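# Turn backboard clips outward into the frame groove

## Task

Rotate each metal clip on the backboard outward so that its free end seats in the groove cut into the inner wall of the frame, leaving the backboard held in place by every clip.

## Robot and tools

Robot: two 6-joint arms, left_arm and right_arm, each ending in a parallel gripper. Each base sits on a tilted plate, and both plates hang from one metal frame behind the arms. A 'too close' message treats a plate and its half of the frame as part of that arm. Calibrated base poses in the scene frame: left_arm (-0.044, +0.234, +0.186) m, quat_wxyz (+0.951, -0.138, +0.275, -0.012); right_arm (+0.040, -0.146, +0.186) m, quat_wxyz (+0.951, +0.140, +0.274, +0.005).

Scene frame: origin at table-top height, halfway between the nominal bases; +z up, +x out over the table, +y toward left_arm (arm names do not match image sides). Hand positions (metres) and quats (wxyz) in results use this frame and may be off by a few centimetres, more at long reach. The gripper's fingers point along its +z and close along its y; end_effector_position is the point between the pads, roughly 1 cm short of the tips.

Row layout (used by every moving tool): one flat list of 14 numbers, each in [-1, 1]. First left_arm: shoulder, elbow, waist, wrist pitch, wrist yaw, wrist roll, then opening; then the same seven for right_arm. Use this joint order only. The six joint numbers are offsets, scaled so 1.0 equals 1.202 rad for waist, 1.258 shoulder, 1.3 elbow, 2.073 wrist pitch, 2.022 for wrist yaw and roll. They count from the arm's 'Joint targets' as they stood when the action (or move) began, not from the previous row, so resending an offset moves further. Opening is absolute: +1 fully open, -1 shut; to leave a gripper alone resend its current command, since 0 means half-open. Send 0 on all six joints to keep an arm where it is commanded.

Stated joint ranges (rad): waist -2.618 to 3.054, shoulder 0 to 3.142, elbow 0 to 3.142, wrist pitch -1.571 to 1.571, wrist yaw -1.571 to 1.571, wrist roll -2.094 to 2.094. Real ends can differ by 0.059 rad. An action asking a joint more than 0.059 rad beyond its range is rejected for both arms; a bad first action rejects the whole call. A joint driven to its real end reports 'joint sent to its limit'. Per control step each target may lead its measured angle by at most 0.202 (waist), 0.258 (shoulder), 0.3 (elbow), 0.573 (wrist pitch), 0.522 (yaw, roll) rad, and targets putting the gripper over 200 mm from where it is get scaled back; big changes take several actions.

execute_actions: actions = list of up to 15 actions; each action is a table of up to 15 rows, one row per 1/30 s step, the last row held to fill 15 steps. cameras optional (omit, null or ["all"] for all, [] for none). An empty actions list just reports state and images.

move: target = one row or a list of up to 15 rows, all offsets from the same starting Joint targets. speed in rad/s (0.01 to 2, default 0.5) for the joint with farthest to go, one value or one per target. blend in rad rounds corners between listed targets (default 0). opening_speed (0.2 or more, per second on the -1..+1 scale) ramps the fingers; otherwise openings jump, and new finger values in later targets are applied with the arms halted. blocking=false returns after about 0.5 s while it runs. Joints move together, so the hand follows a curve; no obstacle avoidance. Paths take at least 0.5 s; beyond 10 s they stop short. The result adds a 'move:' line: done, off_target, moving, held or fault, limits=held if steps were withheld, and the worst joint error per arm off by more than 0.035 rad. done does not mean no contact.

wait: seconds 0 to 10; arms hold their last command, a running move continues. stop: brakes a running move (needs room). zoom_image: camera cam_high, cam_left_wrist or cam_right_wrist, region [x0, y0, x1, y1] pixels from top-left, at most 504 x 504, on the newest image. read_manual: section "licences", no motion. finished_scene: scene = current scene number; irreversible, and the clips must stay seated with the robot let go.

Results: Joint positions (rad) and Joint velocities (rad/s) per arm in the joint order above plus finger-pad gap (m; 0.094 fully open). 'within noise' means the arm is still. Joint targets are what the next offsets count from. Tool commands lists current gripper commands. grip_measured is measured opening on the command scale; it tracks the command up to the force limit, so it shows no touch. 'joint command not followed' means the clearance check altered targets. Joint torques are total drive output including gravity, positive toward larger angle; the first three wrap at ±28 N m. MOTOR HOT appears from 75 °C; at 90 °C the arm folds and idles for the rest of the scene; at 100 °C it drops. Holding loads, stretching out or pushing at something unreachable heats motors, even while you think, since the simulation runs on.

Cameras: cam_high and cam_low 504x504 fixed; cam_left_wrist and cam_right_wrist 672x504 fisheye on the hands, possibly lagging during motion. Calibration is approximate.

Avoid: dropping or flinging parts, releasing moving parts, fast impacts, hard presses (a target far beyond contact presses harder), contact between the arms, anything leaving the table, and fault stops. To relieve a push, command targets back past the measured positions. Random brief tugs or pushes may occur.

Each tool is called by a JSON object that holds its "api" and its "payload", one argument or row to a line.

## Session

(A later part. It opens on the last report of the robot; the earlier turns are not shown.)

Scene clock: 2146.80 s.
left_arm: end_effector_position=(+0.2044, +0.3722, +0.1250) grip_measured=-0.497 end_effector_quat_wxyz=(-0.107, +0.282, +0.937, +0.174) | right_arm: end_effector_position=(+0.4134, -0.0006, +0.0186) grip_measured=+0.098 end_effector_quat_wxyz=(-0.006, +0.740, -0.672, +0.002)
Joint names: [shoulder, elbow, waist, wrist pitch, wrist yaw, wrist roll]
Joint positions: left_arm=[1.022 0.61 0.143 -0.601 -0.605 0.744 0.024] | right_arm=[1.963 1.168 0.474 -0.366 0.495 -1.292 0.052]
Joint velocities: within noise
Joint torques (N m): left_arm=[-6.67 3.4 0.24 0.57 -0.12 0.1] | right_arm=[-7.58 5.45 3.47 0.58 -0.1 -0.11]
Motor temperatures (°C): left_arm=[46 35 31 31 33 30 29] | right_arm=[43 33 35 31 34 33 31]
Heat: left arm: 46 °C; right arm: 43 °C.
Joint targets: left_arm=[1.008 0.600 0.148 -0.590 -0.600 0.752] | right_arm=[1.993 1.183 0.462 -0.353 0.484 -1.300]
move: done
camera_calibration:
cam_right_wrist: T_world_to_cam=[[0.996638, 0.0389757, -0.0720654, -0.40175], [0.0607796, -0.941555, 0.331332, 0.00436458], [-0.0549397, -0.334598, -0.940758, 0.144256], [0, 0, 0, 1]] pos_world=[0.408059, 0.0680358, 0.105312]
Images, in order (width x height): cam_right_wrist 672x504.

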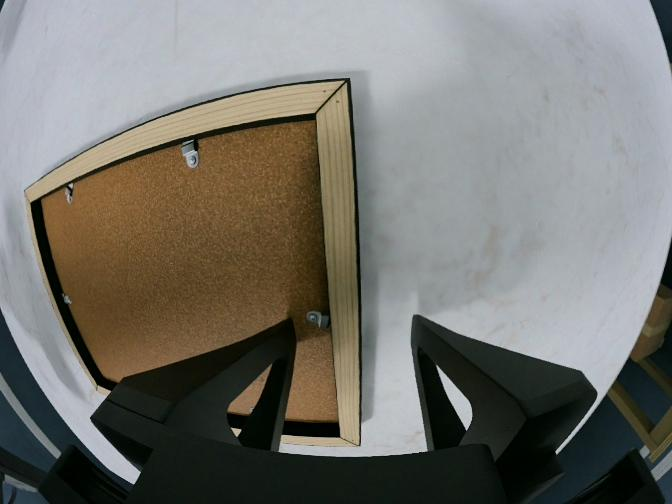

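{"api": "move", "payload": {
  "target": [
    [0,0,0,0,0,0,-0.5,-0.0636,-0.0262,0.0283,-0.0193,0.0054,0.0089,0.1],
    [0,0,0,0,0,0,-0.5,-0.0048,-0.0062,-0.0067,0.0015,-0.0005,-0.004,0.1]
  ],
  "speed": [0.2,0.1],
  "cameras": ["cam_right_wrist"]
}}

{"api": "zoom_image", "payload": {
  "camera": "cam_right_wrist",
  "region": [240, 240, 400, 400]
}}

Scene clock: 2161.57 s.
left_arm: end_effector_position=(+0.2044, +0.3722, +0.1250) grip_measured=-0.497 end_effector_quat_wxyz=(-0.107, +0.282, +0.937, +0.174) | right_arm: end_effector_position=(+0.4143, -0.0043, +0.0184) grip_measured=+0.098 end_effector_quat_wxyz=(-0.005, +0.740, -0.673, +0.002)
Joint names: [shoulder, elbow, waist, wrist pitch, wrist yaw, wrist roll]
Joint positions: left_arm=[1.022 0.61 0.143 -0.601 -0.605 0.744 0.024] | right_arm=[1.957 1.164 0.465 -0.365 0.494 -1.3 0.052]
Joint velocities: within noise
Joint torques (N m): left_arm=[-6.68 3.44 0.23 0.57 -0.13 0.08] | right_arm=[-7.68 5.08 3.36 0.59 -0.13 -0.16]
Motor temperatures (°C): left_arm=[46 35 31 31 33 30 29] | right_arm=[43 34 35 31 34 33 31]
Heat: left arm: 46 °C; right arm: 43 °C.
Joint targets: left_arm=[1.008 0.600 0.148 -0.590 -0.600 0.752] | right_arm=[1.987 1.174 0.454 -0.350 0.483 -1.308]
move: done
camera_calibration:
cam_right_wrist: T_world_to_cam=[[0.996674, 0.0380501, -0.0720649, -0.402505], [0.0600118, -0.940962, 0.33315, 0.00122132], [-0.0551339, -0.336367, -0.940116, 0.143005], [0, 0, 0, 1]] pos_world=[0.408977, 0.0645668, 0.105028]
Images, in order (width x height): cam_right_wrist 672x504.

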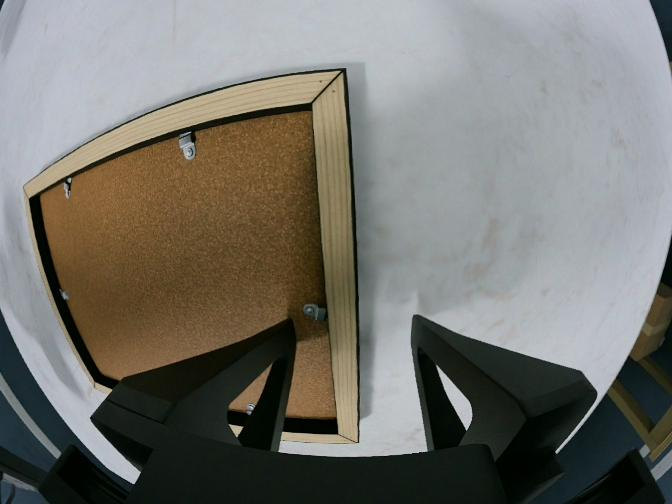

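Scaled by 3.150 from the camera's 672x504 image, which has a finer 960x720 frame.

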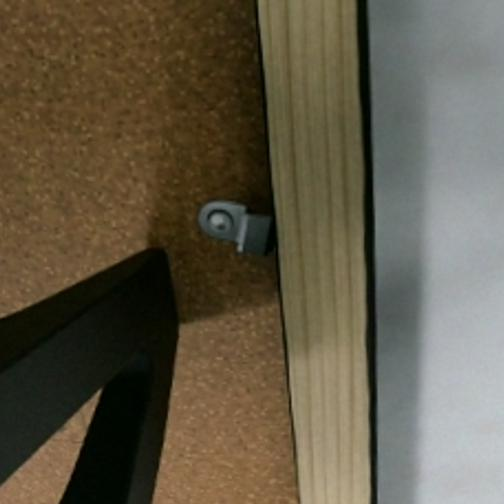

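{"api": "move", "payload": {
  "target": [
    [0,0,0,0,0,0,-0.5,-0.0636,-0.0262,0.0283,-0.0193,0.0054,0.0089,0.1],
    [0,0,0,0,0,0,-0.5,0.0026,0.0015,0.003,-0.0022,0.0006,0.0012,0.1]
  ],
  "speed": [0.2,0.1],
  "cameras": ["cam_right_wrist"]
}}

{"api": "zoom_image", "payload": {
  "camera": "cam_right_wrist",
  "region": [240, 240, 400, 400]
}}

Scene clock: 2182.70 s.
left_arm: end_effector_position=(+0.2044, +0.3722, +0.1250) grip_measured=-0.497 end_effector_quat_wxyz=(-0.107, +0.282, +0.937, +0.174) | right_arm: end_effector_position=(+0.4123, -0.0048, +0.0183) grip_measured=+0.098 end_effector_quat_wxyz=(-0.003, +0.741, -0.671, +0.000)
Joint names: [shoulder, elbow, waist, wrist pitch, wrist yaw, wrist roll]
Joint positions: left_arm=[1.022 0.61 0.143 -0.601 -0.605 0.744 0.024] | right_arm=[1.956 1.161 0.465 -0.369 0.492 -1.3 0.052]
Joint velocities: within noise
Joint torques (N m): left_arm=[-6.65 3.4 0.2 0.56 -0.13 0.09] | right_arm=[-7.17 5.39 3.48 0.6 -0.05 -0.11]
Motor temperatures (°C): left_arm=[46 35 31 31 33 30 29] | right_arm=[42 34 35 31 34 33 31]
Heat: left arm: 46 °C; right arm: 42 °C.
Joint targets: left_arm=[1.008 0.600 0.148 -0.590 -0.600 0.752] | right_arm=[1.990 1.176 0.458 -0.355 0.484 -1.306]
move: done
camera_calibration:
cam_right_wrist: T_world_to_cam=[[0.996122, 0.0410477, -0.0778144, -0.400185], [0.0648238, -0.940433, 0.333742, -0.0010572], [-0.0594799, -0.337492, -0.939447, 0.144389], [0, 0, 0, 1]] pos_world=[0.40729, 0.0641626, 0.104859]
Images, in order (width x height): cam_right_wrist 672x504.

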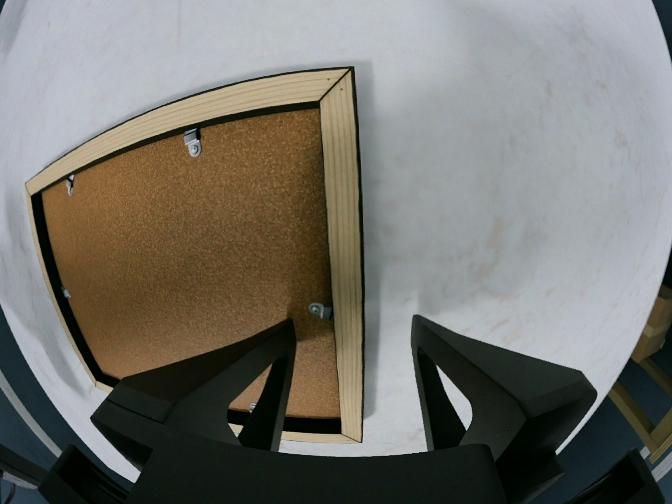

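Scaled by 3.150 from the camera's 672x504 image, which has a finer 960x720 frame.

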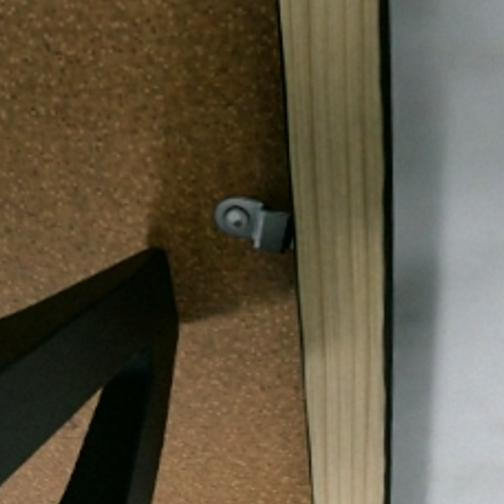

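{"api": "move", "payload": {
  "target": [
    [0,0,0,0,0,0,-0.5,-0.0636,-0.0262,0.0333,-0.0193,0.0054,0.0109,0.1],
    [0,0,0,0,0,0,-0.5,0.004,0.0035,0.006,-0.001,0.0006,0.003,0.1]
  ],
  "speed": [0.2,0.1],
  "cameras": ["cam_right_wrist"]
}}

{"api": "zoom_image", "payload": {
  "camera": "cam_right_wrist",
  "region": [240, 240, 400, 400]
}}

Scene clock: 2194.57 s.
left_arm: end_effector_position=(+0.2044, +0.3722, +0.1250) grip_measured=-0.497 end_effector_quat_wxyz=(-0.107, +0.282, +0.937, +0.174) | right_arm: end_effector_position=(+0.4109, -0.0011, +0.0183) grip_measured=+0.098 end_effector_quat_wxyz=(-0.002, +0.743, -0.670, -0.001)
Joint names: [shoulder, elbow, waist, wrist pitch, wrist yaw, wrist roll]
Joint positions: left_arm=[1.022 0.61 0.143 -0.601 -0.605 0.744 0.024] | right_arm=[1.963 1.166 0.474 -0.373 0.493 -1.295 0.052]
Joint velocities: within noise
Joint torques (N m): left_arm=[-6.68 3.4 0.21 0.57 -0.13 0.09] | right_arm=[-7.41 5.42 3.45 0.61 -0.04 -0.07]
Motor temperatures (°C): left_arm=[46 35 31 31 33 30 29] | right_arm=[42 34 35 31 34 33 31]
Heat: left arm: 46 °C; right arm: 42 °C.
Joint targets: left_arm=[1.008 0.600 0.148 -0.590 -0.600 0.752] | right_arm=[1.995 1.181 0.464 -0.357 0.485 -1.300]
move: done
camera_calibration:
cam_right_wrist: T_world_to_cam=[[0.995706, 0.0459365, -0.0803675, -0.39872], [0.0701696, -0.940801, 0.331617, 0.000352541], [-0.0603765, -0.335832, -0.939985, 0.145958], [0, 0, 0, 1]] pos_world=[0.405796, 0.067665, 0.105038]
Images, in order (width x height): cam_right_wrist 672x504.

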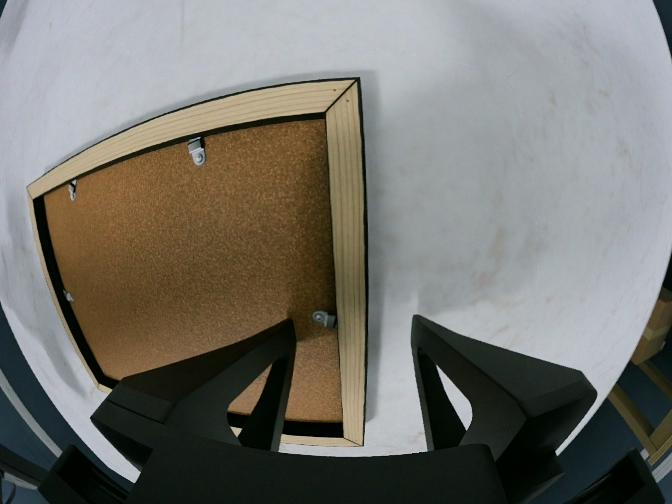

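Scaled by 3.150 from the camera's 672x504 image, which has a finer 960x720 frame.

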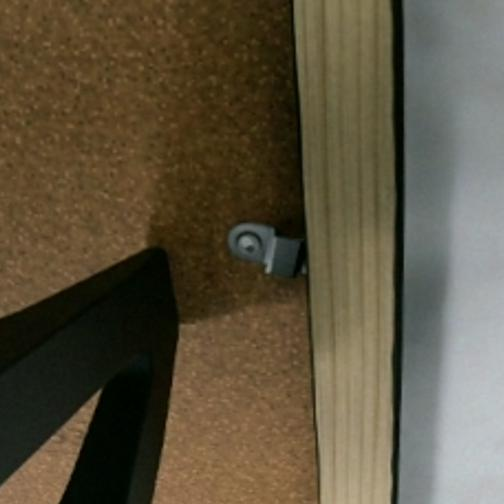

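{"api": "move", "payload": {
  "target": [
    [0,0,0,0,0,0,-0.5,-0.0636,-0.0262,0.0283,-0.0193,0.0054,0.0089,0.1],
    [0,0,0,0,0,0,-0.5,-0.003,-0.0022,-0.0042,0.0005,-0.0002,-0.0018,0.1]
  ],
  "speed": [0.2,0.1],
  "cameras": ["cam_right_wrist"]
}}

{"api": "zoom_image", "payload": {
  "camera": "cam_right_wrist",
  "region": [240, 240, 400, 400]
}}

Scene clock: 2208.27 s.
left_arm: end_effector_position=(+0.2044, +0.3722, +0.1250) grip_measured=-0.497 end_effector_quat_wxyz=(-0.107, +0.282, +0.937, +0.174) | right_arm: end_effector_position=(+0.4114, -0.0019, +0.0183) grip_measured=+0.098 end_effector_quat_wxyz=(-0.003, +0.742, -0.670, +0.000)
Joint names: [shoulder, elbow, waist, wrist pitch, wrist yaw, wrist roll]
Joint positions: left_arm=[1.022 0.61 0.143 -0.601 -0.605 0.744 0.024] | right_arm=[1.961 1.164 0.472 -0.371 0.493 -1.295 0.052]
Joint velocities: within noise
Joint torques (N m): left_arm=[-6.69 3.41 0.24 0.57 -0.12 0.1] | right_arm=[-7.62 5.41 3.28 0.58 -0.06 -0.08]
Motor temperatures (°C): left_arm=[46 35 31 31 33 30 29] | right_arm=[42 34 35 31 34 33 31]
Heat: left arm: 46 °C; right arm: 42 °C.
Joint targets: left_arm=[1.008 0.600 0.148 -0.590 -0.600 0.752] | right_arm=[1.992 1.178 0.460 -0.356 0.485 -1.304]
move: done
camera_calibration:
cam_right_wrist: T_world_to_cam=[[0.995943, 0.0438492, -0.078577, -0.399354], [0.0676298, -0.940783, 0.332196, 0.000523437], [-0.0593574, -0.336162, -0.939932, 0.145311], [0, 0, 0, 1]] pos_world=[0.406323, 0.0668519, 0.105029]
Images, in order (width x height): cam_right_wrist 672x504.

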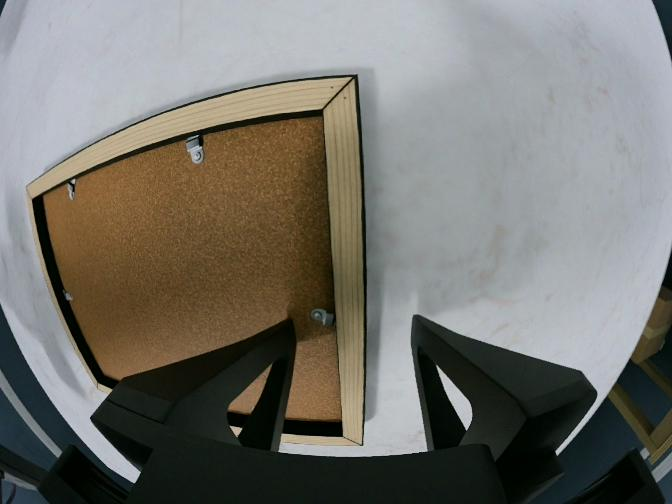

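Scaled by 3.150 from the camera's 672x504 image, which has a finer 960x720 frame.

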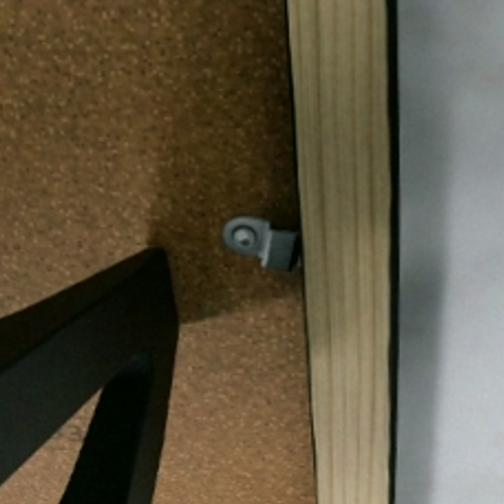

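{"api": "move", "payload": {
  "target": [
    [0,0,0,0,0,0,-0.5,-0.0636,-0.0262,0.0283,-0.0193,0.0054,0.0089,0.1],
    [0,0,0,0,0,0,-0.5,-0.0015,0.0005,-0.0025,-0.0015,-0.0002,-0.001,0.1]
  ],
  "speed": [0.2,0.1],
  "cameras": ["cam_right_wrist"]
}}

{"api": "zoom_image", "payload": {
  "camera": "cam_right_wrist",
  "region": [240, 240, 400, 400]
}}

Scene clock: 2218.10 s.
left_arm: end_effector_position=(+0.2044, +0.3722, +0.1250) grip_measured=-0.497 end_effector_quat_wxyz=(-0.107, +0.282, +0.937, +0.174) | right_arm: end_effector_position=(+0.4116, -0.0036, +0.0183) grip_measured=+0.098 end_effector_quat_wxyz=(-0.002, +0.742, -0.671, +0.000)
Joint names: [shoulder, elbow, waist, wrist pitch, wrist yaw, wrist roll]
Joint positions: left_arm=[1.022 0.61 0.143 -0.601 -0.605 0.744 0.024] | right_arm=[1.959 1.164 0.468 -0.373 0.493 -1.297 0.052]
Joint velocities: within noise
Joint torques (N m): left_arm=[-6.68 3.44 0.21 0.57 -0.11 0.09] | right_arm=[-7.5 5.48 3.29 0.58 -0.09 -0.11]
Motor temperatures (°C): left_arm=[46 35 31 31 33 30 29] | right_arm=[43 34 35 31 34 33 31]
Heat: left arm: 46 °C; right arm: 43 °C.
Joint targets: left_arm=[1.008 0.600 0.148 -0.590 -0.600 0.752] | right_arm=[1.990 1.179 0.456 -0.359 0.485 -1.305]
move: done
camera_calibration:
cam_right_wrist: T_world_to_cam=[[0.995882, 0.0426555, -0.0799931, -0.399386], [0.0670705, -0.940334, 0.333578, -0.000809154], [-0.0609912, -0.33757, -0.939323, 0.145407], [0, 0, 0, 1]] pos_world=[0.406664, 0.0653601, 0.104906]
Images, in order (width x height): cam_right_wrist 672x504.

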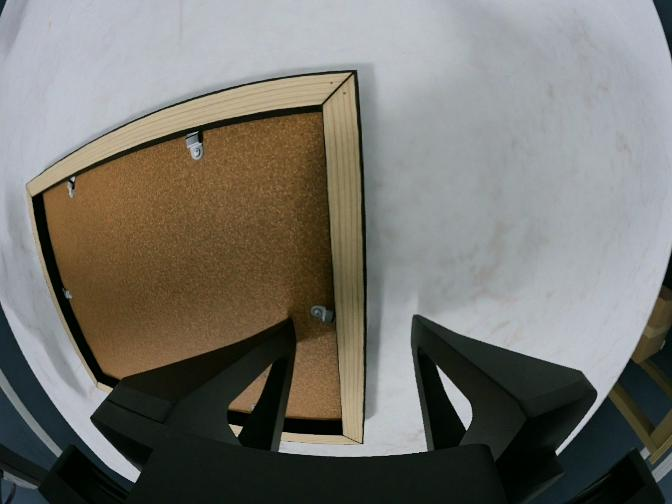

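Scaled by 3.150 from the camera's 672x504 image, which has a finer 960x720 frame.

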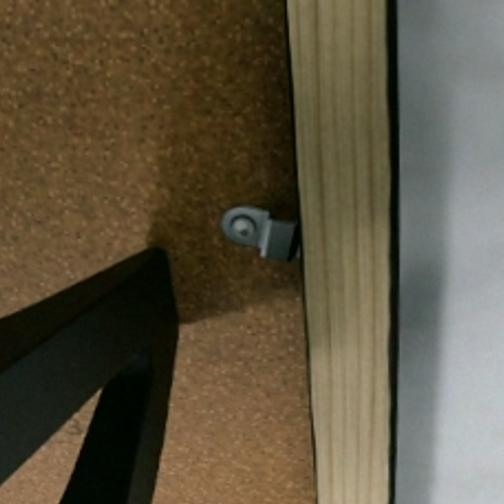

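{"api": "move", "payload": {
  "target": [0,0,0,0,0,0,-0.5,0,0,0,0,0,0,-0.3],
  "opening_speed": 0.4,
  "cameras": ["cam_right_wrist"]
}}

{"api": "zoom_image", "payload": {
  "camera": "cam_right_wrist",
  "region": [240, 240, 400, 400]
}}

Scene clock: 2239.83 s.
left_arm: end_effector_position=(+0.2044, +0.3722, +0.1250) grip_measured=-0.497 end_effector_quat_wxyz=(-0.107, +0.282, +0.937, +0.174) | right_arm: end_effector_position=(+0.4115, -0.0035, +0.0182) grip_measured=-0.298 end_effector_quat_wxyz=(-0.002, +0.742, -0.671, +0.000)
Joint names: [shoulder, elbow, waist, wrist pitch, wrist yaw, wrist roll]
Joint positions: left_arm=[1.022 0.61 0.143 -0.601 -0.605 0.744 0.024] | right_arm=[1.959 1.164 0.468 -0.373 0.493 -1.298 0.033]
Joint velocities: within noise
Joint torques (N m): left_arm=[-6.67 3.43 0.24 0.56 -0.13 0.09] | right_arm=[-7.62 5.42 3.23 0.6 -0.11 -0.11]
Motor temperatures (°C): left_arm=[46 35 31 31 33 30 29] | right_arm=[42 35 35 32 34 33 31]
Heat: left arm: 46 °C; right arm: 42 °C.
Joint targets: left_arm=[1.008 0.600 0.148 -0.590 -0.600 0.752] | right_arm=[1.990 1.179 0.456 -0.359 0.485 -1.305]
move: done
camera_calibration:
cam_right_wrist: T_world_to_cam=[[0.995817, 0.0435859, -0.0803069, -0.399251], [0.0680617, -0.940228, 0.333674, -0.00115333], [-0.0609634, -0.337744, -0.939262, 0.145289], [0, 0, 0, 1]] pos_world=[0.406516, 0.0653879, 0.104787]
Images, in order (width x height): cam_right_wrist 672x504.

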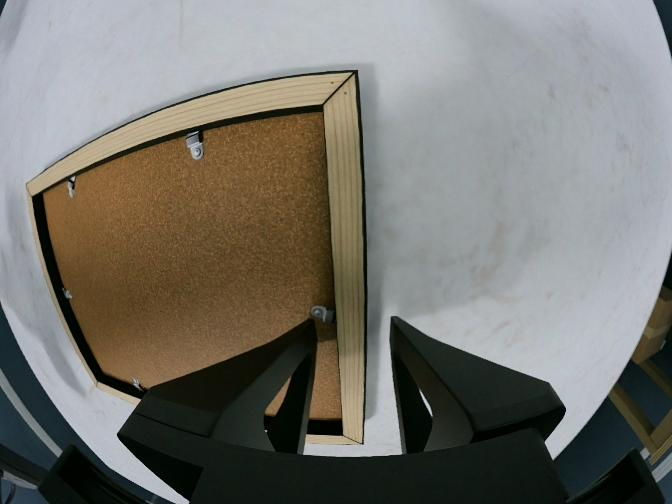

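Scaled by 3.150 from the camera's 672x504 image, which has a finer 960x720 frame.

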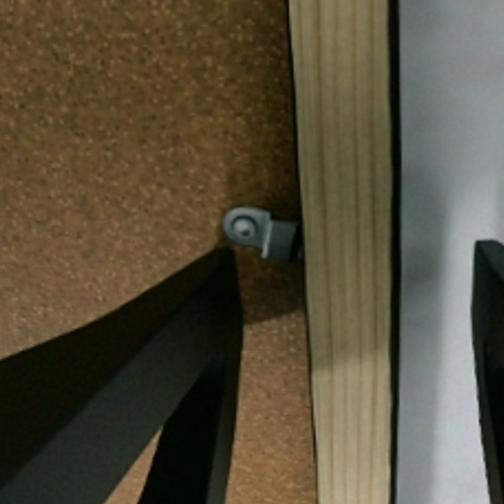

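{"api": "move", "payload": {
  "target": [0,0,0,0,0,0,-0.5,0,0,0,0,0,0,-0.5],
  "opening_speed": 0.4,
  "cameras": ["cam_right_wrist"]
}}

{"api": "zoom_image", "payload": {
  "camera": "cam_right_wrist",
  "region": [240, 240, 400, 400]
}}

{"api": "move", "payload": {
  "target": [0,0,0,0,0,0,-0.5,0,0,0,0,0,0,-0.71],
  "opening_speed": 0.4,
  "cameras": ["cam_right_wrist"]
}}

{"api": "zoom_image", "payload": {
  "camera": "cam_right_wrist",
  "region": [240, 240, 400, 400]
}}

Scene clock: 2249.57 s.
left_arm: end_effector_position=(+0.2044, +0.3722, +0.1250) grip_measured=-0.497 end_effector_quat_wxyz=(-0.107, +0.282, +0.937, +0.174) | right_arm: end_effector_position=(+0.4115, -0.0035, +0.0182) grip_measured=-0.498 end_effector_quat_wxyz=(-0.002, +0.742, -0.670, +0.000)
Joint names: [shoulder, elbow, waist, wrist pitch, wrist yaw, wrist roll]
Joint positions: left_arm=[1.022 0.61 0.143 -0.601 -0.605 0.744 0.024] | right_arm=[1.959 1.164 0.468 -0.373 0.493 -1.298 0.024]
Joint velocities: within noise
Joint torques (N m): left_arm=[-6.67 3.41 0.21 0.57 -0.13 0.09] | right_arm=[-7.42 5.44 3.26 0.61 -0.05 -0.16]
Motor temperatures (°C): left_arm=[46 35 31 31 33 30 29] | right_arm=[42 35 35 32 34 33 31]
Heat: left arm: 46 °C; right arm: 42 °C.
Joint targets: left_arm=[1.008 0.600 0.148 -0.590 -0.600 0.752] | right_arm=[1.990 1.179 0.456 -0.359 0.485 -1.306]
move: done
camera_calibration:
cam_right_wrist: T_world_to_cam=[[0.9958, 0.0439657, -0.0803057, -0.399242], [0.06842, -0.940202, 0.333675, -0.00130067], [-0.0608334, -0.337768, -0.939262, 0.145236], [0, 0, 0, 1]] pos_world=[0.40649, 0.065386, 0.104787]
Images, in order (width x height): cam_right_wrist 672x504.

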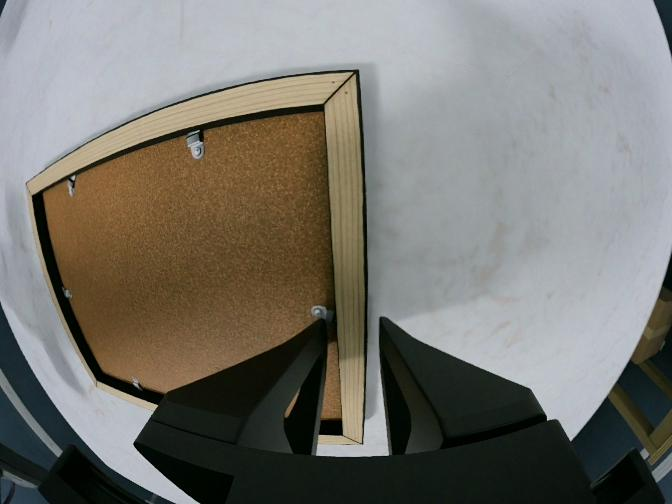

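Scaled by 3.150 from the camera's 672x504 image, which has a finer 960x720 frame.

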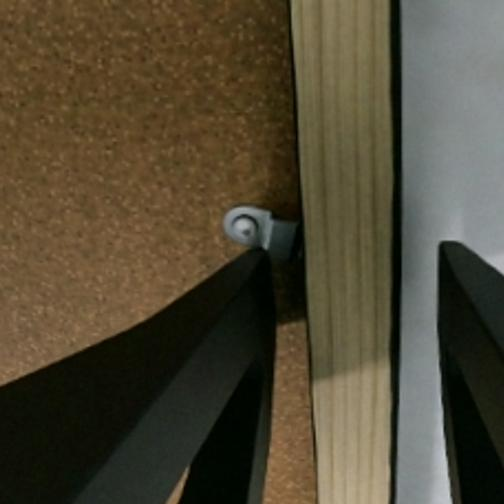

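Scene clock: 2250.30 s.
left_arm: end_effector_position=(+0.2044, +0.3722, +0.1250) grip_measured=-0.497 end_effector_quat_wxyz=(-0.107, +0.282, +0.937, +0.174) | right_arm: end_effector_position=(+0.4110, -0.0036, +0.0181) grip_measured=-0.708 end_effector_quat_wxyz=(-0.001, +0.743, -0.670, -0.002)
Joint names: [shoulder, elbow, waist, wrist pitch, wrist yaw, wrist roll]
Joint positions: left_arm=[1.022 0.61 0.143 -0.601 -0.605 0.744 0.024] | right_arm=[1.959 1.164 0.468 -0.376 0.492 -1.299 0.014]
Joint velocities: within noise
Joint torques (N m): left_arm=[-6.67 3.41 0.23 0.58 -0.12 0.09] | right_arm=[-7.65 5.41 3.44 0.6 -0.05 -0.09]
Motor temperatures (°C): left_arm=[46 35 31 31 33 30 29] | right_arm=[42 35 35 32 34 33 31]
Heat: left arm: 46 °C; right arm: 42 °C.
Joint targets: left_arm=[1.008 0.600 0.148 -0.590 -0.600 0.752] | right_arm=[1.990 1.179 0.457 -0.359 0.484 -1.306]
move: done
camera_calibration:
cam_right_wrist: T_world_to_cam=[[0.995502, 0.0456828, -0.082997, -0.398592], [0.0709428, -0.940083, 0.333482, -0.00238646], [-0.0627897, -0.33787, -0.939096, 0.145893], [0, 0, 0, 1]] pos_world=[0.406129, 0.065258, 0.104721]
Images, in order (width x height): cam_right_wrist 672x504.

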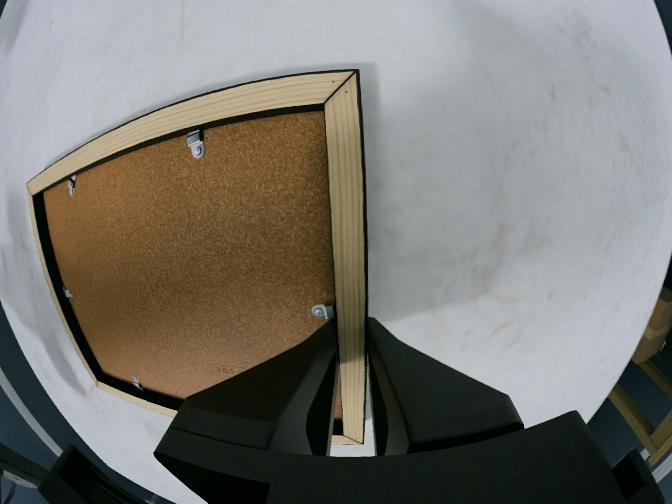

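Scaled by 3.150 from the camera's 672x504 image, which has a finer 960x720 frame.

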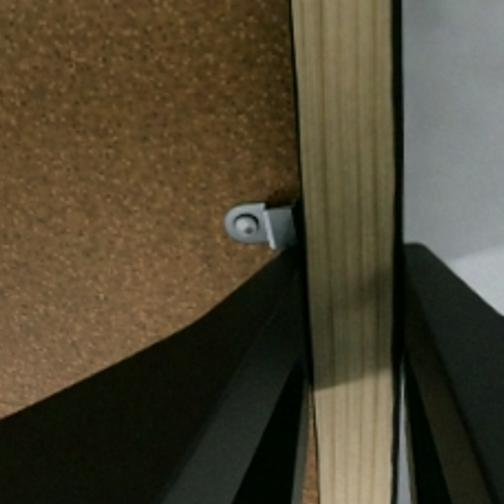

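{"api": "move", "payload": {
  "target": [
    [0,0,0,0,0,0,-0.5,0,0,0,0,0,0,-0.4],
    [0,0,0,0,0,0,-0.5,-0.1,0,0.045,-0.07,0.01,0.02,-0.3],
    [0,0,0,0,0,0,-0.5,-0.2,-0.05,0.06,-0.11,0.02,0.04,-0.3]
  ],
  "speed": [0.3,0.3,0.4],
  "cameras": ["cam_right_wrist"]
}}

Scene clock: 2262.33 s.
left_arm: end_effector_position=(+0.2044, +0.3722, +0.1250) grip_measured=-0.497 end_effector_quat_wxyz=(-0.107, +0.282, +0.937, +0.174) | right_arm: end_effector_position=(+0.4078, -0.0267, +0.0777) grip_measured=-0.302 end_effector_quat_wxyz=(+0.004, +0.735, -0.678, +0.005)
Joint names: [shoulder, elbow, waist, wrist pitch, wrist yaw, wrist roll]
Joint positions: left_arm=[1.022 0.61 0.143 -0.601 -0.605 0.744 0.024] | right_arm=[1.758 1.128 0.508 -0.565 0.523 -1.233 0.033]
Joint velocities: within noise
Joint torques (N m): left_arm=[-6.65 3.41 0.21 0.57 -0.11 0.08] | right_arm=[-11.6 3.7 5.37 0.33 0.03 0.1]
Motor temperatures (°C): left_arm=[46 35 31 31 33 30 29] | right_arm=[44 34 35 31 34 33 31]
Heat: left arm: 46 °C; right arm: 44 °C.
Joint targets: left_arm=[1.008 0.600 0.148 -0.590 -0.600 0.752] | right_arm=[1.738 1.114 0.529 -0.587 0.525 -1.225]
move: done
camera_calibration:
cam_right_wrist: T_world_to_cam=[[0.99656, 0.0224414, -0.0797776, -0.390681], [0.0489972, -0.935921, 0.348785, -0.0358438], [-0.0668383, -0.351494, -0.933801, 0.194728], [0, 0, 0, 1]] pos_world=[0.404108, 0.0436662, 0.163171]
Images, in order (width x height): cam_right_wrist 672x504.

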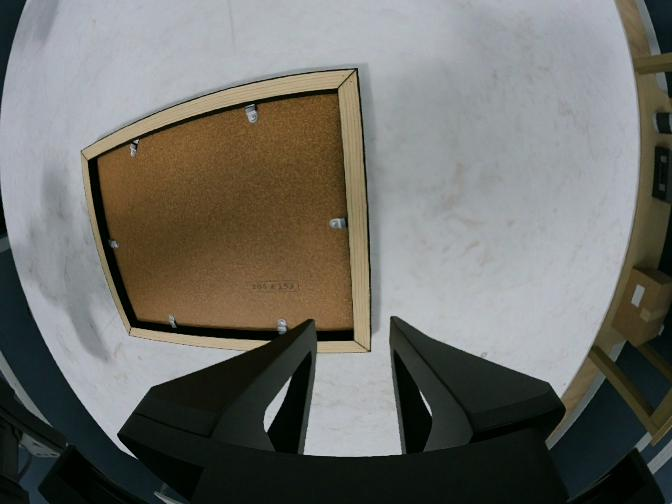

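{"api": "move", "payload": {
  "target": [0,0,0,0,0,0,-0.5,-0.1606,-0.2115,0.1073,0.0043,0.0173,0.0687,-0.3],
  "speed": 0.5,
  "cameras": ["cam_right_wrist","cam_high","cam_low"]
}}

{"api": "zoom_image", "payload": {
  "camera": "cam_right_wrist",
  "region": [160, 160, 360, 360]
}}

{"api": "zoom_image", "payload": {
  "camera": "cam_high",
  "region": [180, 180, 330, 330]
}}

Scene clock: 2282.67 s.
left_arm: end_effector_position=(+0.2044, +0.3722, +0.1250) grip_measured=-0.497 end_effector_quat_wxyz=(-0.107, +0.282, +0.937, +0.174) | right_arm: end_effector_position=(+0.3329, -0.0313, +0.1048) grip_measured=-0.302 end_effector_quat_wxyz=(+0.006, +0.739, -0.674, +0.000)
Joint names: [shoulder, elbow, waist, wrist pitch, wrist yaw, wrist roll]
Joint positions: left_arm=[1.022 0.61 0.143 -0.601 -0.605 0.744 0.024] | right_arm=[1.558 0.852 0.64 -0.572 0.558 -1.094 0.033]
Joint velocities: within noise
Joint torques (N m): left_arm=[-6.68 3.43 0.24 0.57 -0.12 0.1] | right_arm=[-9.24 3.56 4.42 0.4 0.02 0.14]
Motor temperatures (°C): left_arm=[46 35 31 31 33 30 29] | right_arm=[48 34 36 31 34 33 31]
Heat: left arm: 46 °C; right arm: 48 °C.
Joint targets: left_arm=[1.008 0.600 0.148 -0.590 -0.600 0.752] | right_arm=[1.536 0.839 0.658 -0.578 0.560 -1.086]
move: done
camera_calibration:
cam_right_wrist: T_world_to_cam=[[0.995371, 0.0340836, -0.089858, -0.311948], [0.0631152, -0.936937, 0.343752, -0.0501371], [-0.072475, -0.347832, -0.934751, 0.215458], [0, 0, 0, 1]] pos_world=[0.329284, 0.0386002, 0.190603]
Images, in order (width x height): cam_high 504x504, cam_low 504x504, cam_right_wrist 672x504.

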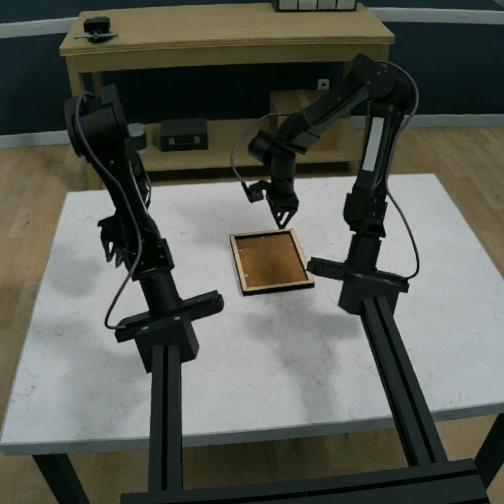

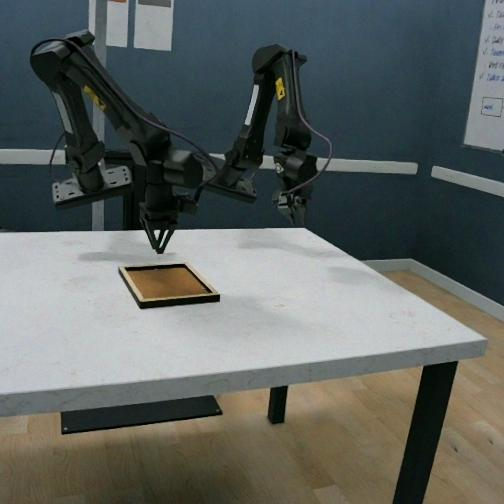

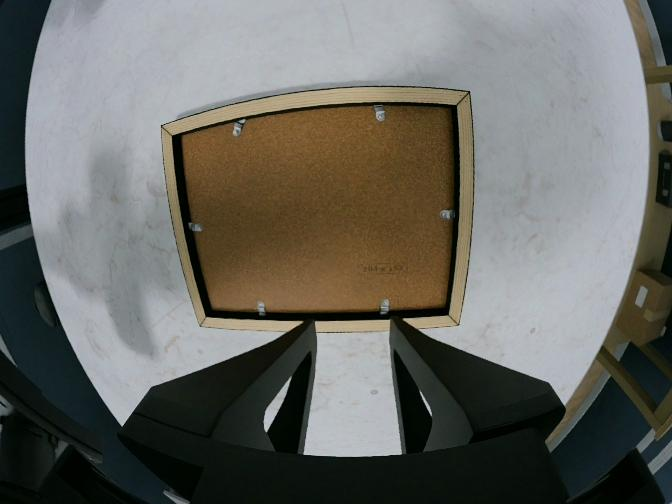

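Scaled by 2.520 from the camera's 672x504 image, which has a finer 960x720 frame.

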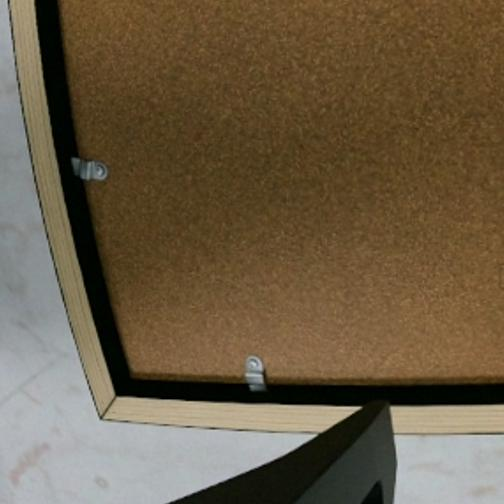

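Scaled by 3.360 from the camera's 504x504 image, which has a finer 720x720 frame.

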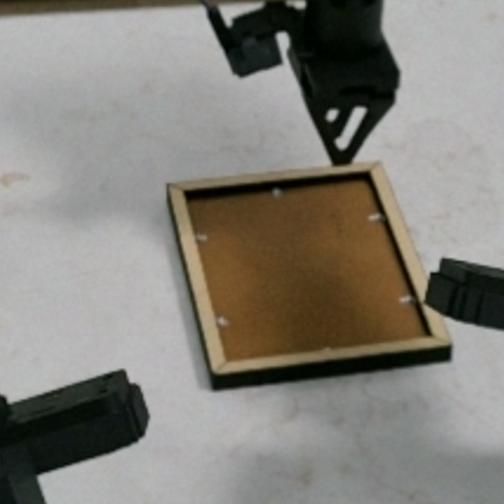

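{"api": "zoom_image", "payload": {
  "camera": "cam_right_wrist",
  "region": [340, 180, 500, 340]
}}

{"api": "zoom_image", "payload": {
  "camera": "cam_right_wrist",
  "region": [200, 60, 420, 180]
}}

Scaled by 3.150 from the camera's 672x504 image, which has a finer 960x720 frame.

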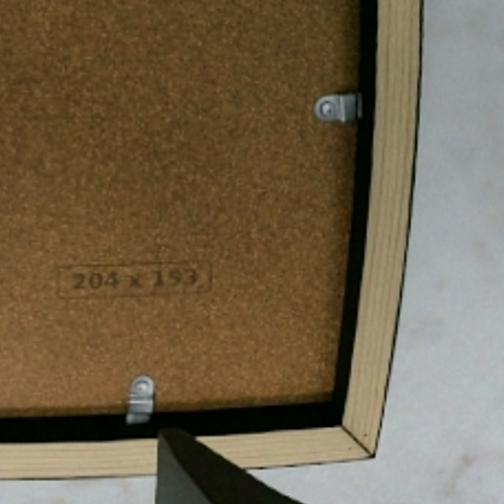

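Scaled by 2.291 from the camera's 672x504 image, which has a finer 960x720 frame.

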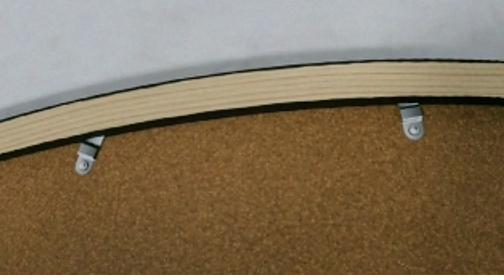

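{"api": "move", "payload": {
  "target": [0,0,0,0,0,0,-0.5,0.1439,-0.11,0.2121,0.0757,0.0267,0.1484,-0.3],
  "speed": 0.5,
  "cameras": ["cam_right_wrist"]
}}

Scene clock: 2328.30 s.
left_arm: end_effector_position=(+0.2044, +0.3722, +0.1250) grip_measured=-0.497 end_effector_quat_wxyz=(-0.107, +0.282, +0.937, +0.174) | right_arm: end_effector_position=(+0.2546, +0.0171, +0.0909) grip_measured=-0.302 end_effector_quat_wxyz=(+0.002, +0.737, -0.675, -0.001)
Joint names: [shoulder, elbow, waist, wrist pitch, wrist yaw, wrist roll]
Joint positions: left_arm=[1.022 0.61 0.143 -0.601 -0.605 0.744 0.024] | right_arm=[1.705 0.706 0.896 -0.437 0.611 -0.794 0.033]
Joint velocities: within noise
Joint torques (N m): left_arm=[-6.63 3.45 0.24 0.57 -0.12 0.08] | right_arm=[-4.92 3.17 4.66 0.51 0.04 0.09]
Motor temperatures (°C): left_arm=[46 35 31 31 33 30 29] | right_arm=[43 33 35 31 34 33 31]
Heat: left arm: 46 °C; right arm: 43 °C.
Joint targets: left_arm=[1.008 0.600 0.148 -0.590 -0.600 0.752] | right_arm=[1.717 0.696 0.913 -0.421 0.614 -0.786]
move: done
camera_calibration:
cam_right_wrist: T_world_to_cam=[[0.99584, 0.0299124, -0.0860708, -0.237371], [0.0575054, -0.939029, 0.338996, 0.006832], [-0.0706828, -0.342535, -0.936842, 0.213293], [0, 0, 0, 1]] pos_world=[0.251067, 0.086576, 0.177075]
Images, in order (width x height): cam_right_wrist 672x504.

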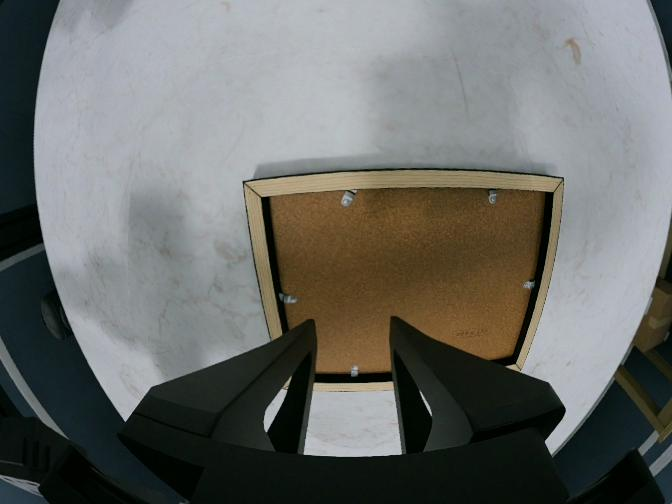

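{"api": "zoom_image", "payload": {
  "camera": "cam_right_wrist",
  "region": [290, 150, 390, 250]
}}

{"api": "zoom_image", "payload": {
  "camera": "cam_right_wrist",
  "region": [440, 150, 540, 250]
}}

{"api": "zoom_image", "payload": {
  "camera": "cam_right_wrist",
  "region": [250, 240, 350, 340]
}}

{"api": "zoom_image", "payload": {
  "camera": "cam_right_wrist",
  "region": [310, 320, 410, 420]
}}

Scaled by 5.040 from the camera's 672x504 image, which has a finer 960x720 frame.

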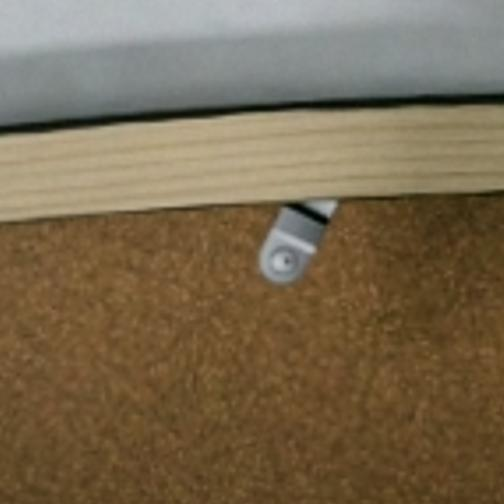

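Scaled by 5.040 from the camera's 672x504 image, which has a finer 960x720 frame.

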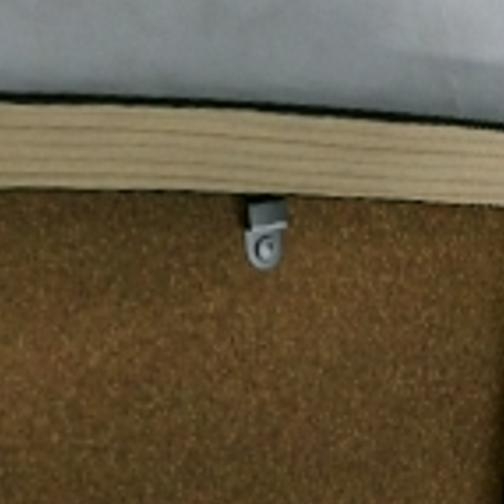

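Scaled by 5.040 from the camera's 672x504 image, which has a finer 960x720 frame.

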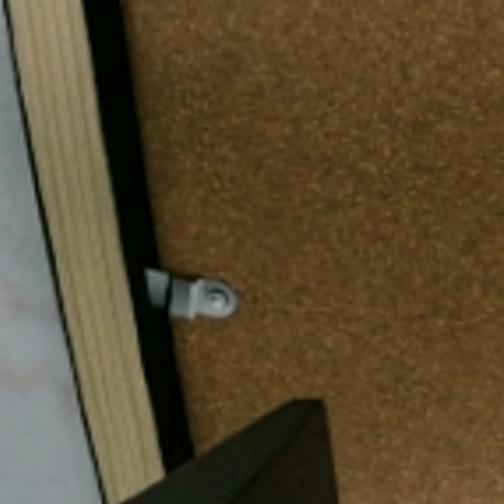

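Scaled by 5.040 from the camera's 672x504 image, which has a finer 960x720 frame.

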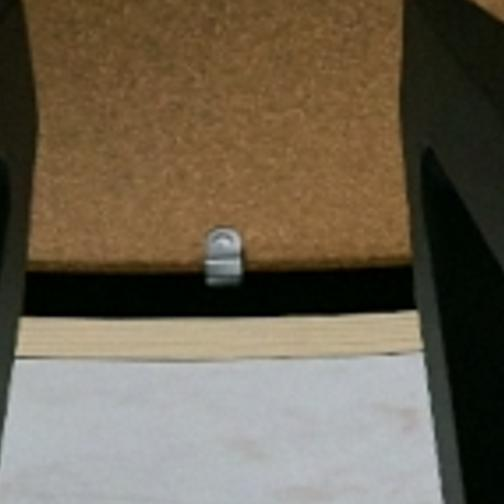

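{"api": "move", "payload": {
  "target": [
    [0,0,0,0,0,0,-0.5,0.02,0.02,0,0,0,0.7799,-0.3],
    [0,0,0,0,0,0,-0.5,0.2591,0.1608,0.005,0.0617,0.0005,0.7799,0.0]
  ],
  "speed": [1.0,0.4],
  "blend": 0.03,
  "cameras": ["cam_right_wrist"]
}}

Scene clock: 2401.93 s.
left_arm: end_effector_position=(+0.2044, +0.3722, +0.1250) grip_measured=-0.497 end_effector_quat_wxyz=(-0.107, +0.282, +0.937, +0.174) | right_arm: end_effector_position=(+0.2605, +0.0724, +0.0458) grip_measured=-0.002 end_effector_quat_wxyz=(-0.005, -0.043, +0.999, -0.004)
Joint names: [shoulder, elbow, waist, wrist pitch, wrist yaw, wrist roll]
Joint positions: left_arm=[1.022 0.61 0.143 -0.601 -0.605 0.744 0.024] | right_arm=[2.025 0.888 0.896 -0.309 0.611 0.784 0.047]
Joint velocities: within noise
Joint torques (N m): left_arm=[-6.65 3.43 0.18 0.57 -0.12 0.09] | right_arm=[-6.48 4.97 6.42 0.57 0.03 0.07]
Motor temperatures (°C): left_arm=[46 35 31 31 33 30 29] | right_arm=[40 33 36 31 34 33 31]
Heat: left arm: 46 °C; right arm: 40 °C.
Joint targets: left_arm=[1.008 0.600 0.148 -0.590 -0.600 0.752] | right_arm=[2.043 0.905 0.919 -0.293 0.615 0.791]
move: done
camera_calibration:
cam_right_wrist: T_world_to_cam=[[0.0279635, -0.99692, -0.0732688, 0.0771116], [-0.937074, -0.0516618, 0.345288, 0.26827], [-0.34801, 0.0590028, -0.935632, 0.233495], [0, 0, 0, 1]] pos_world=[0.33049, 0.0769565, 0.131485]
Images, in order (width x height): cam_right_wrist 672x504.

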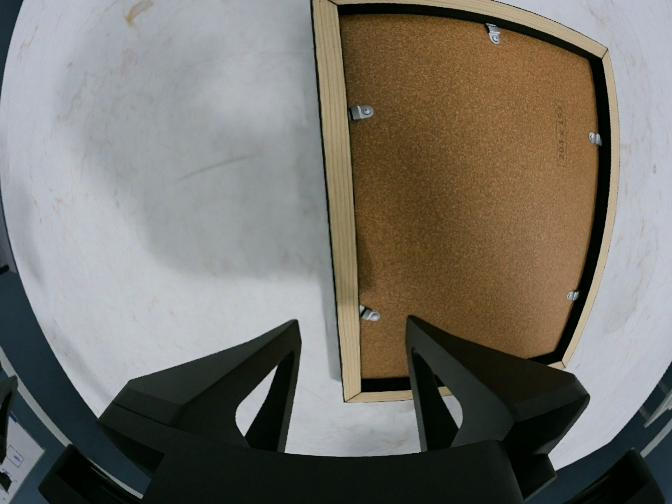

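{"api": "zoom_image", "payload": {
  "camera": "cam_right_wrist",
  "region": [300, 250, 420, 370]
}}

Scaled by 4.200 from the camera's 672x504 image, which has a finer 960x720 frame.

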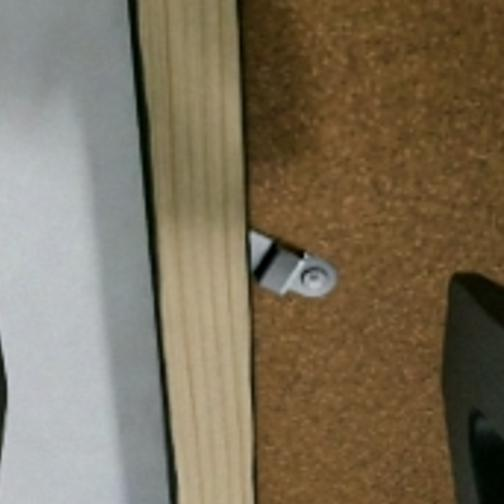

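{"api": "move", "payload": {
  "target": [0,0,0,0,0,0,-0.5,0.0469,-0.0285,-0.0549,0.0458,-0.0089,-0.0371,0.1],
  "speed": 0.2,
  "cameras": ["cam_right_wrist"]
}}

{"api": "zoom_image", "payload": {
  "camera": "cam_right_wrist",
  "region": [300, 250, 460, 410]
}}

Scene clock: 2435.27 s.
left_arm: end_effector_position=(+0.2044, +0.3722, +0.1250) grip_measured=-0.497 end_effector_quat_wxyz=(-0.107, +0.282, +0.937, +0.174) | right_arm: end_effector_position=(+0.2588, +0.0729, +0.0256) grip_measured=+0.098 end_effector_quat_wxyz=(-0.006, -0.050, +0.999, -0.002)
Joint names: [shoulder, elbow, waist, wrist pitch, wrist yaw, wrist roll]
Joint positions: left_arm=[1.022 0.61 0.143 -0.601 -0.605 0.744 0.024] | right_arm=[2.083 0.878 0.86 -0.215 0.601 0.725 0.052]
Joint velocities: within noise
Joint torques (N m): left_arm=[-6.68 3.38 0.24 0.57 -0.12 0.09] | right_arm=[-6.24 2.15 4.11 0.53 -0.05 -0.15]
Motor temperatures (°C): left_arm=[46 35 31 31 33 30 29] | right_arm=[40 34 37 31 34 33 31]
Heat: left arm: 46 °C; right arm: 40 °C.
Joint targets: left_arm=[1.008 0.600 0.148 -0.590 -0.600 0.752] | right_arm=[2.102 0.868 0.853 -0.198 0.597 0.716]
move: done
camera_calibration:
cam_right_wrist: T_world_to_cam=[[0.0420553, -0.996076, -0.077873, 0.0726198], [-0.935256, -0.0666657, 0.347639, 0.274268], [-0.351466, 0.0582111, -0.934389, 0.214893], [0, 0, 0, 1]] pos_world=[0.328985, 0.0781099, 0.111103]
Images, in order (width x height): cam_right_wrist 672x504.

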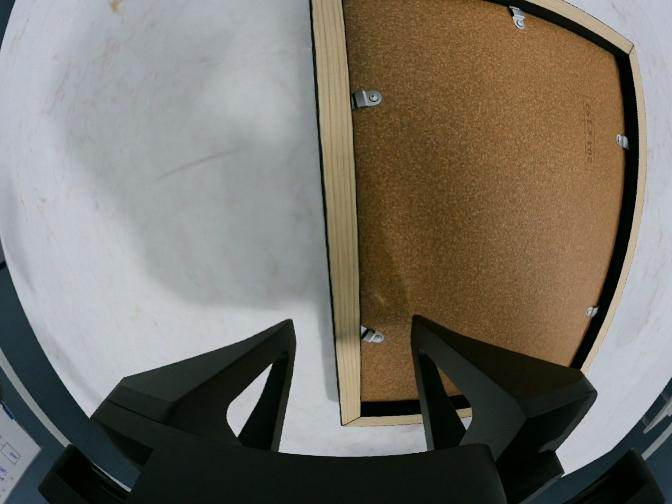

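Scaled by 3.150 from the camera's 672x504 image, which has a finer 960x720 frame.

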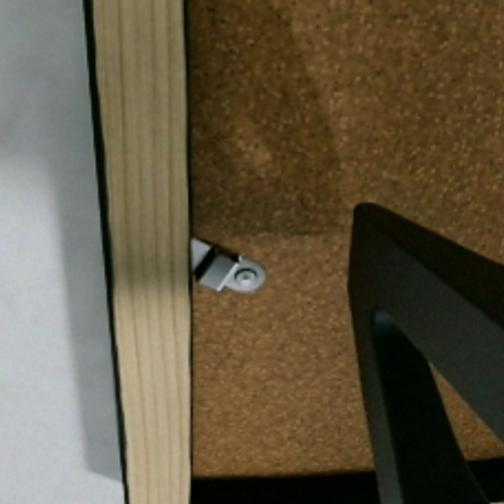

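{"api": "move", "payload": {
  "target": [0,0,0,0,0,0,-0.5,0.0215,0,-0.01,0.0251,-0.0005,-0.0158,0.1],
  "speed": 0.1,
  "cameras": ["cam_right_wrist"]
}}

{"api": "zoom_image", "payload": {
  "camera": "cam_right_wrist",
  "region": [300, 250, 460, 410]
}}

Scene clock: 2452.33 s.
left_arm: end_effector_position=(+0.2044, +0.3722, +0.1250) grip_measured=-0.497 end_effector_quat_wxyz=(-0.107, +0.282, +0.937, +0.174) | right_arm: end_effector_position=(+0.2598, +0.0761, +0.0182) grip_measured=+0.098 end_effector_quat_wxyz=(-0.001, -0.056, +0.998, +0.002)
Joint names: [shoulder, elbow, waist, wrist pitch, wrist yaw, wrist roll]
Joint positions: left_arm=[1.022 0.61 0.143 -0.601 -0.605 0.744 0.024] | right_arm=[2.108 0.878 0.85 -0.168 0.6 0.694 0.052]
Joint velocities: within noise
Joint torques (N m): left_arm=[-6.67 3.43 0.25 0.58 -0.12 0.1] | right_arm=[-6.06 2.1 3.97 0.67 -0.04 -0.14]
Motor temperatures (°C): left_arm=[46 35 31 31 33 30 29] | right_arm=[41 33 36 31 34 33 31]
Heat: left arm: 46 °C; right arm: 41 °C.
Joint targets: left_arm=[1.008 0.600 0.148 -0.590 -0.600 0.752] | right_arm=[2.129 0.868 0.841 -0.146 0.596 0.684]
move: done
camera_calibration:
cam_right_wrist: T_world_to_cam=[[0.0537236, -0.99483, -0.0861776, 0.0722303], [-0.937443, -0.0799757, 0.338828, 0.279729], [-0.343968, 0.0625835, -0.936893, 0.205989], [0, 0, 0, 1]] pos_world=[0.329203, 0.0813368, 0.104435]
Images, in order (width x height): cam_right_wrist 672x504.

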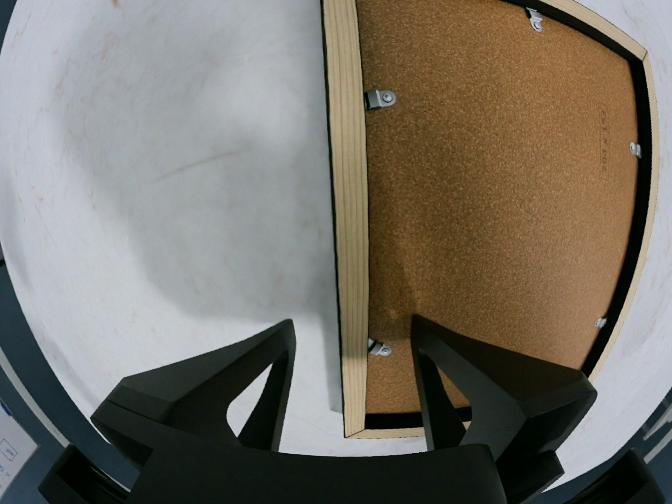

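Scaled by 3.150 from the camera's 672x504 image, which has a finer 960x720 frame.

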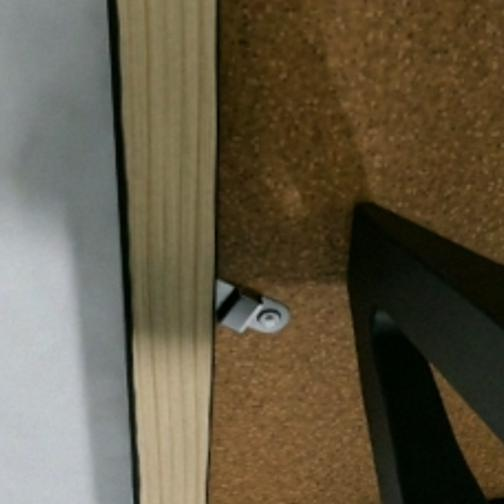

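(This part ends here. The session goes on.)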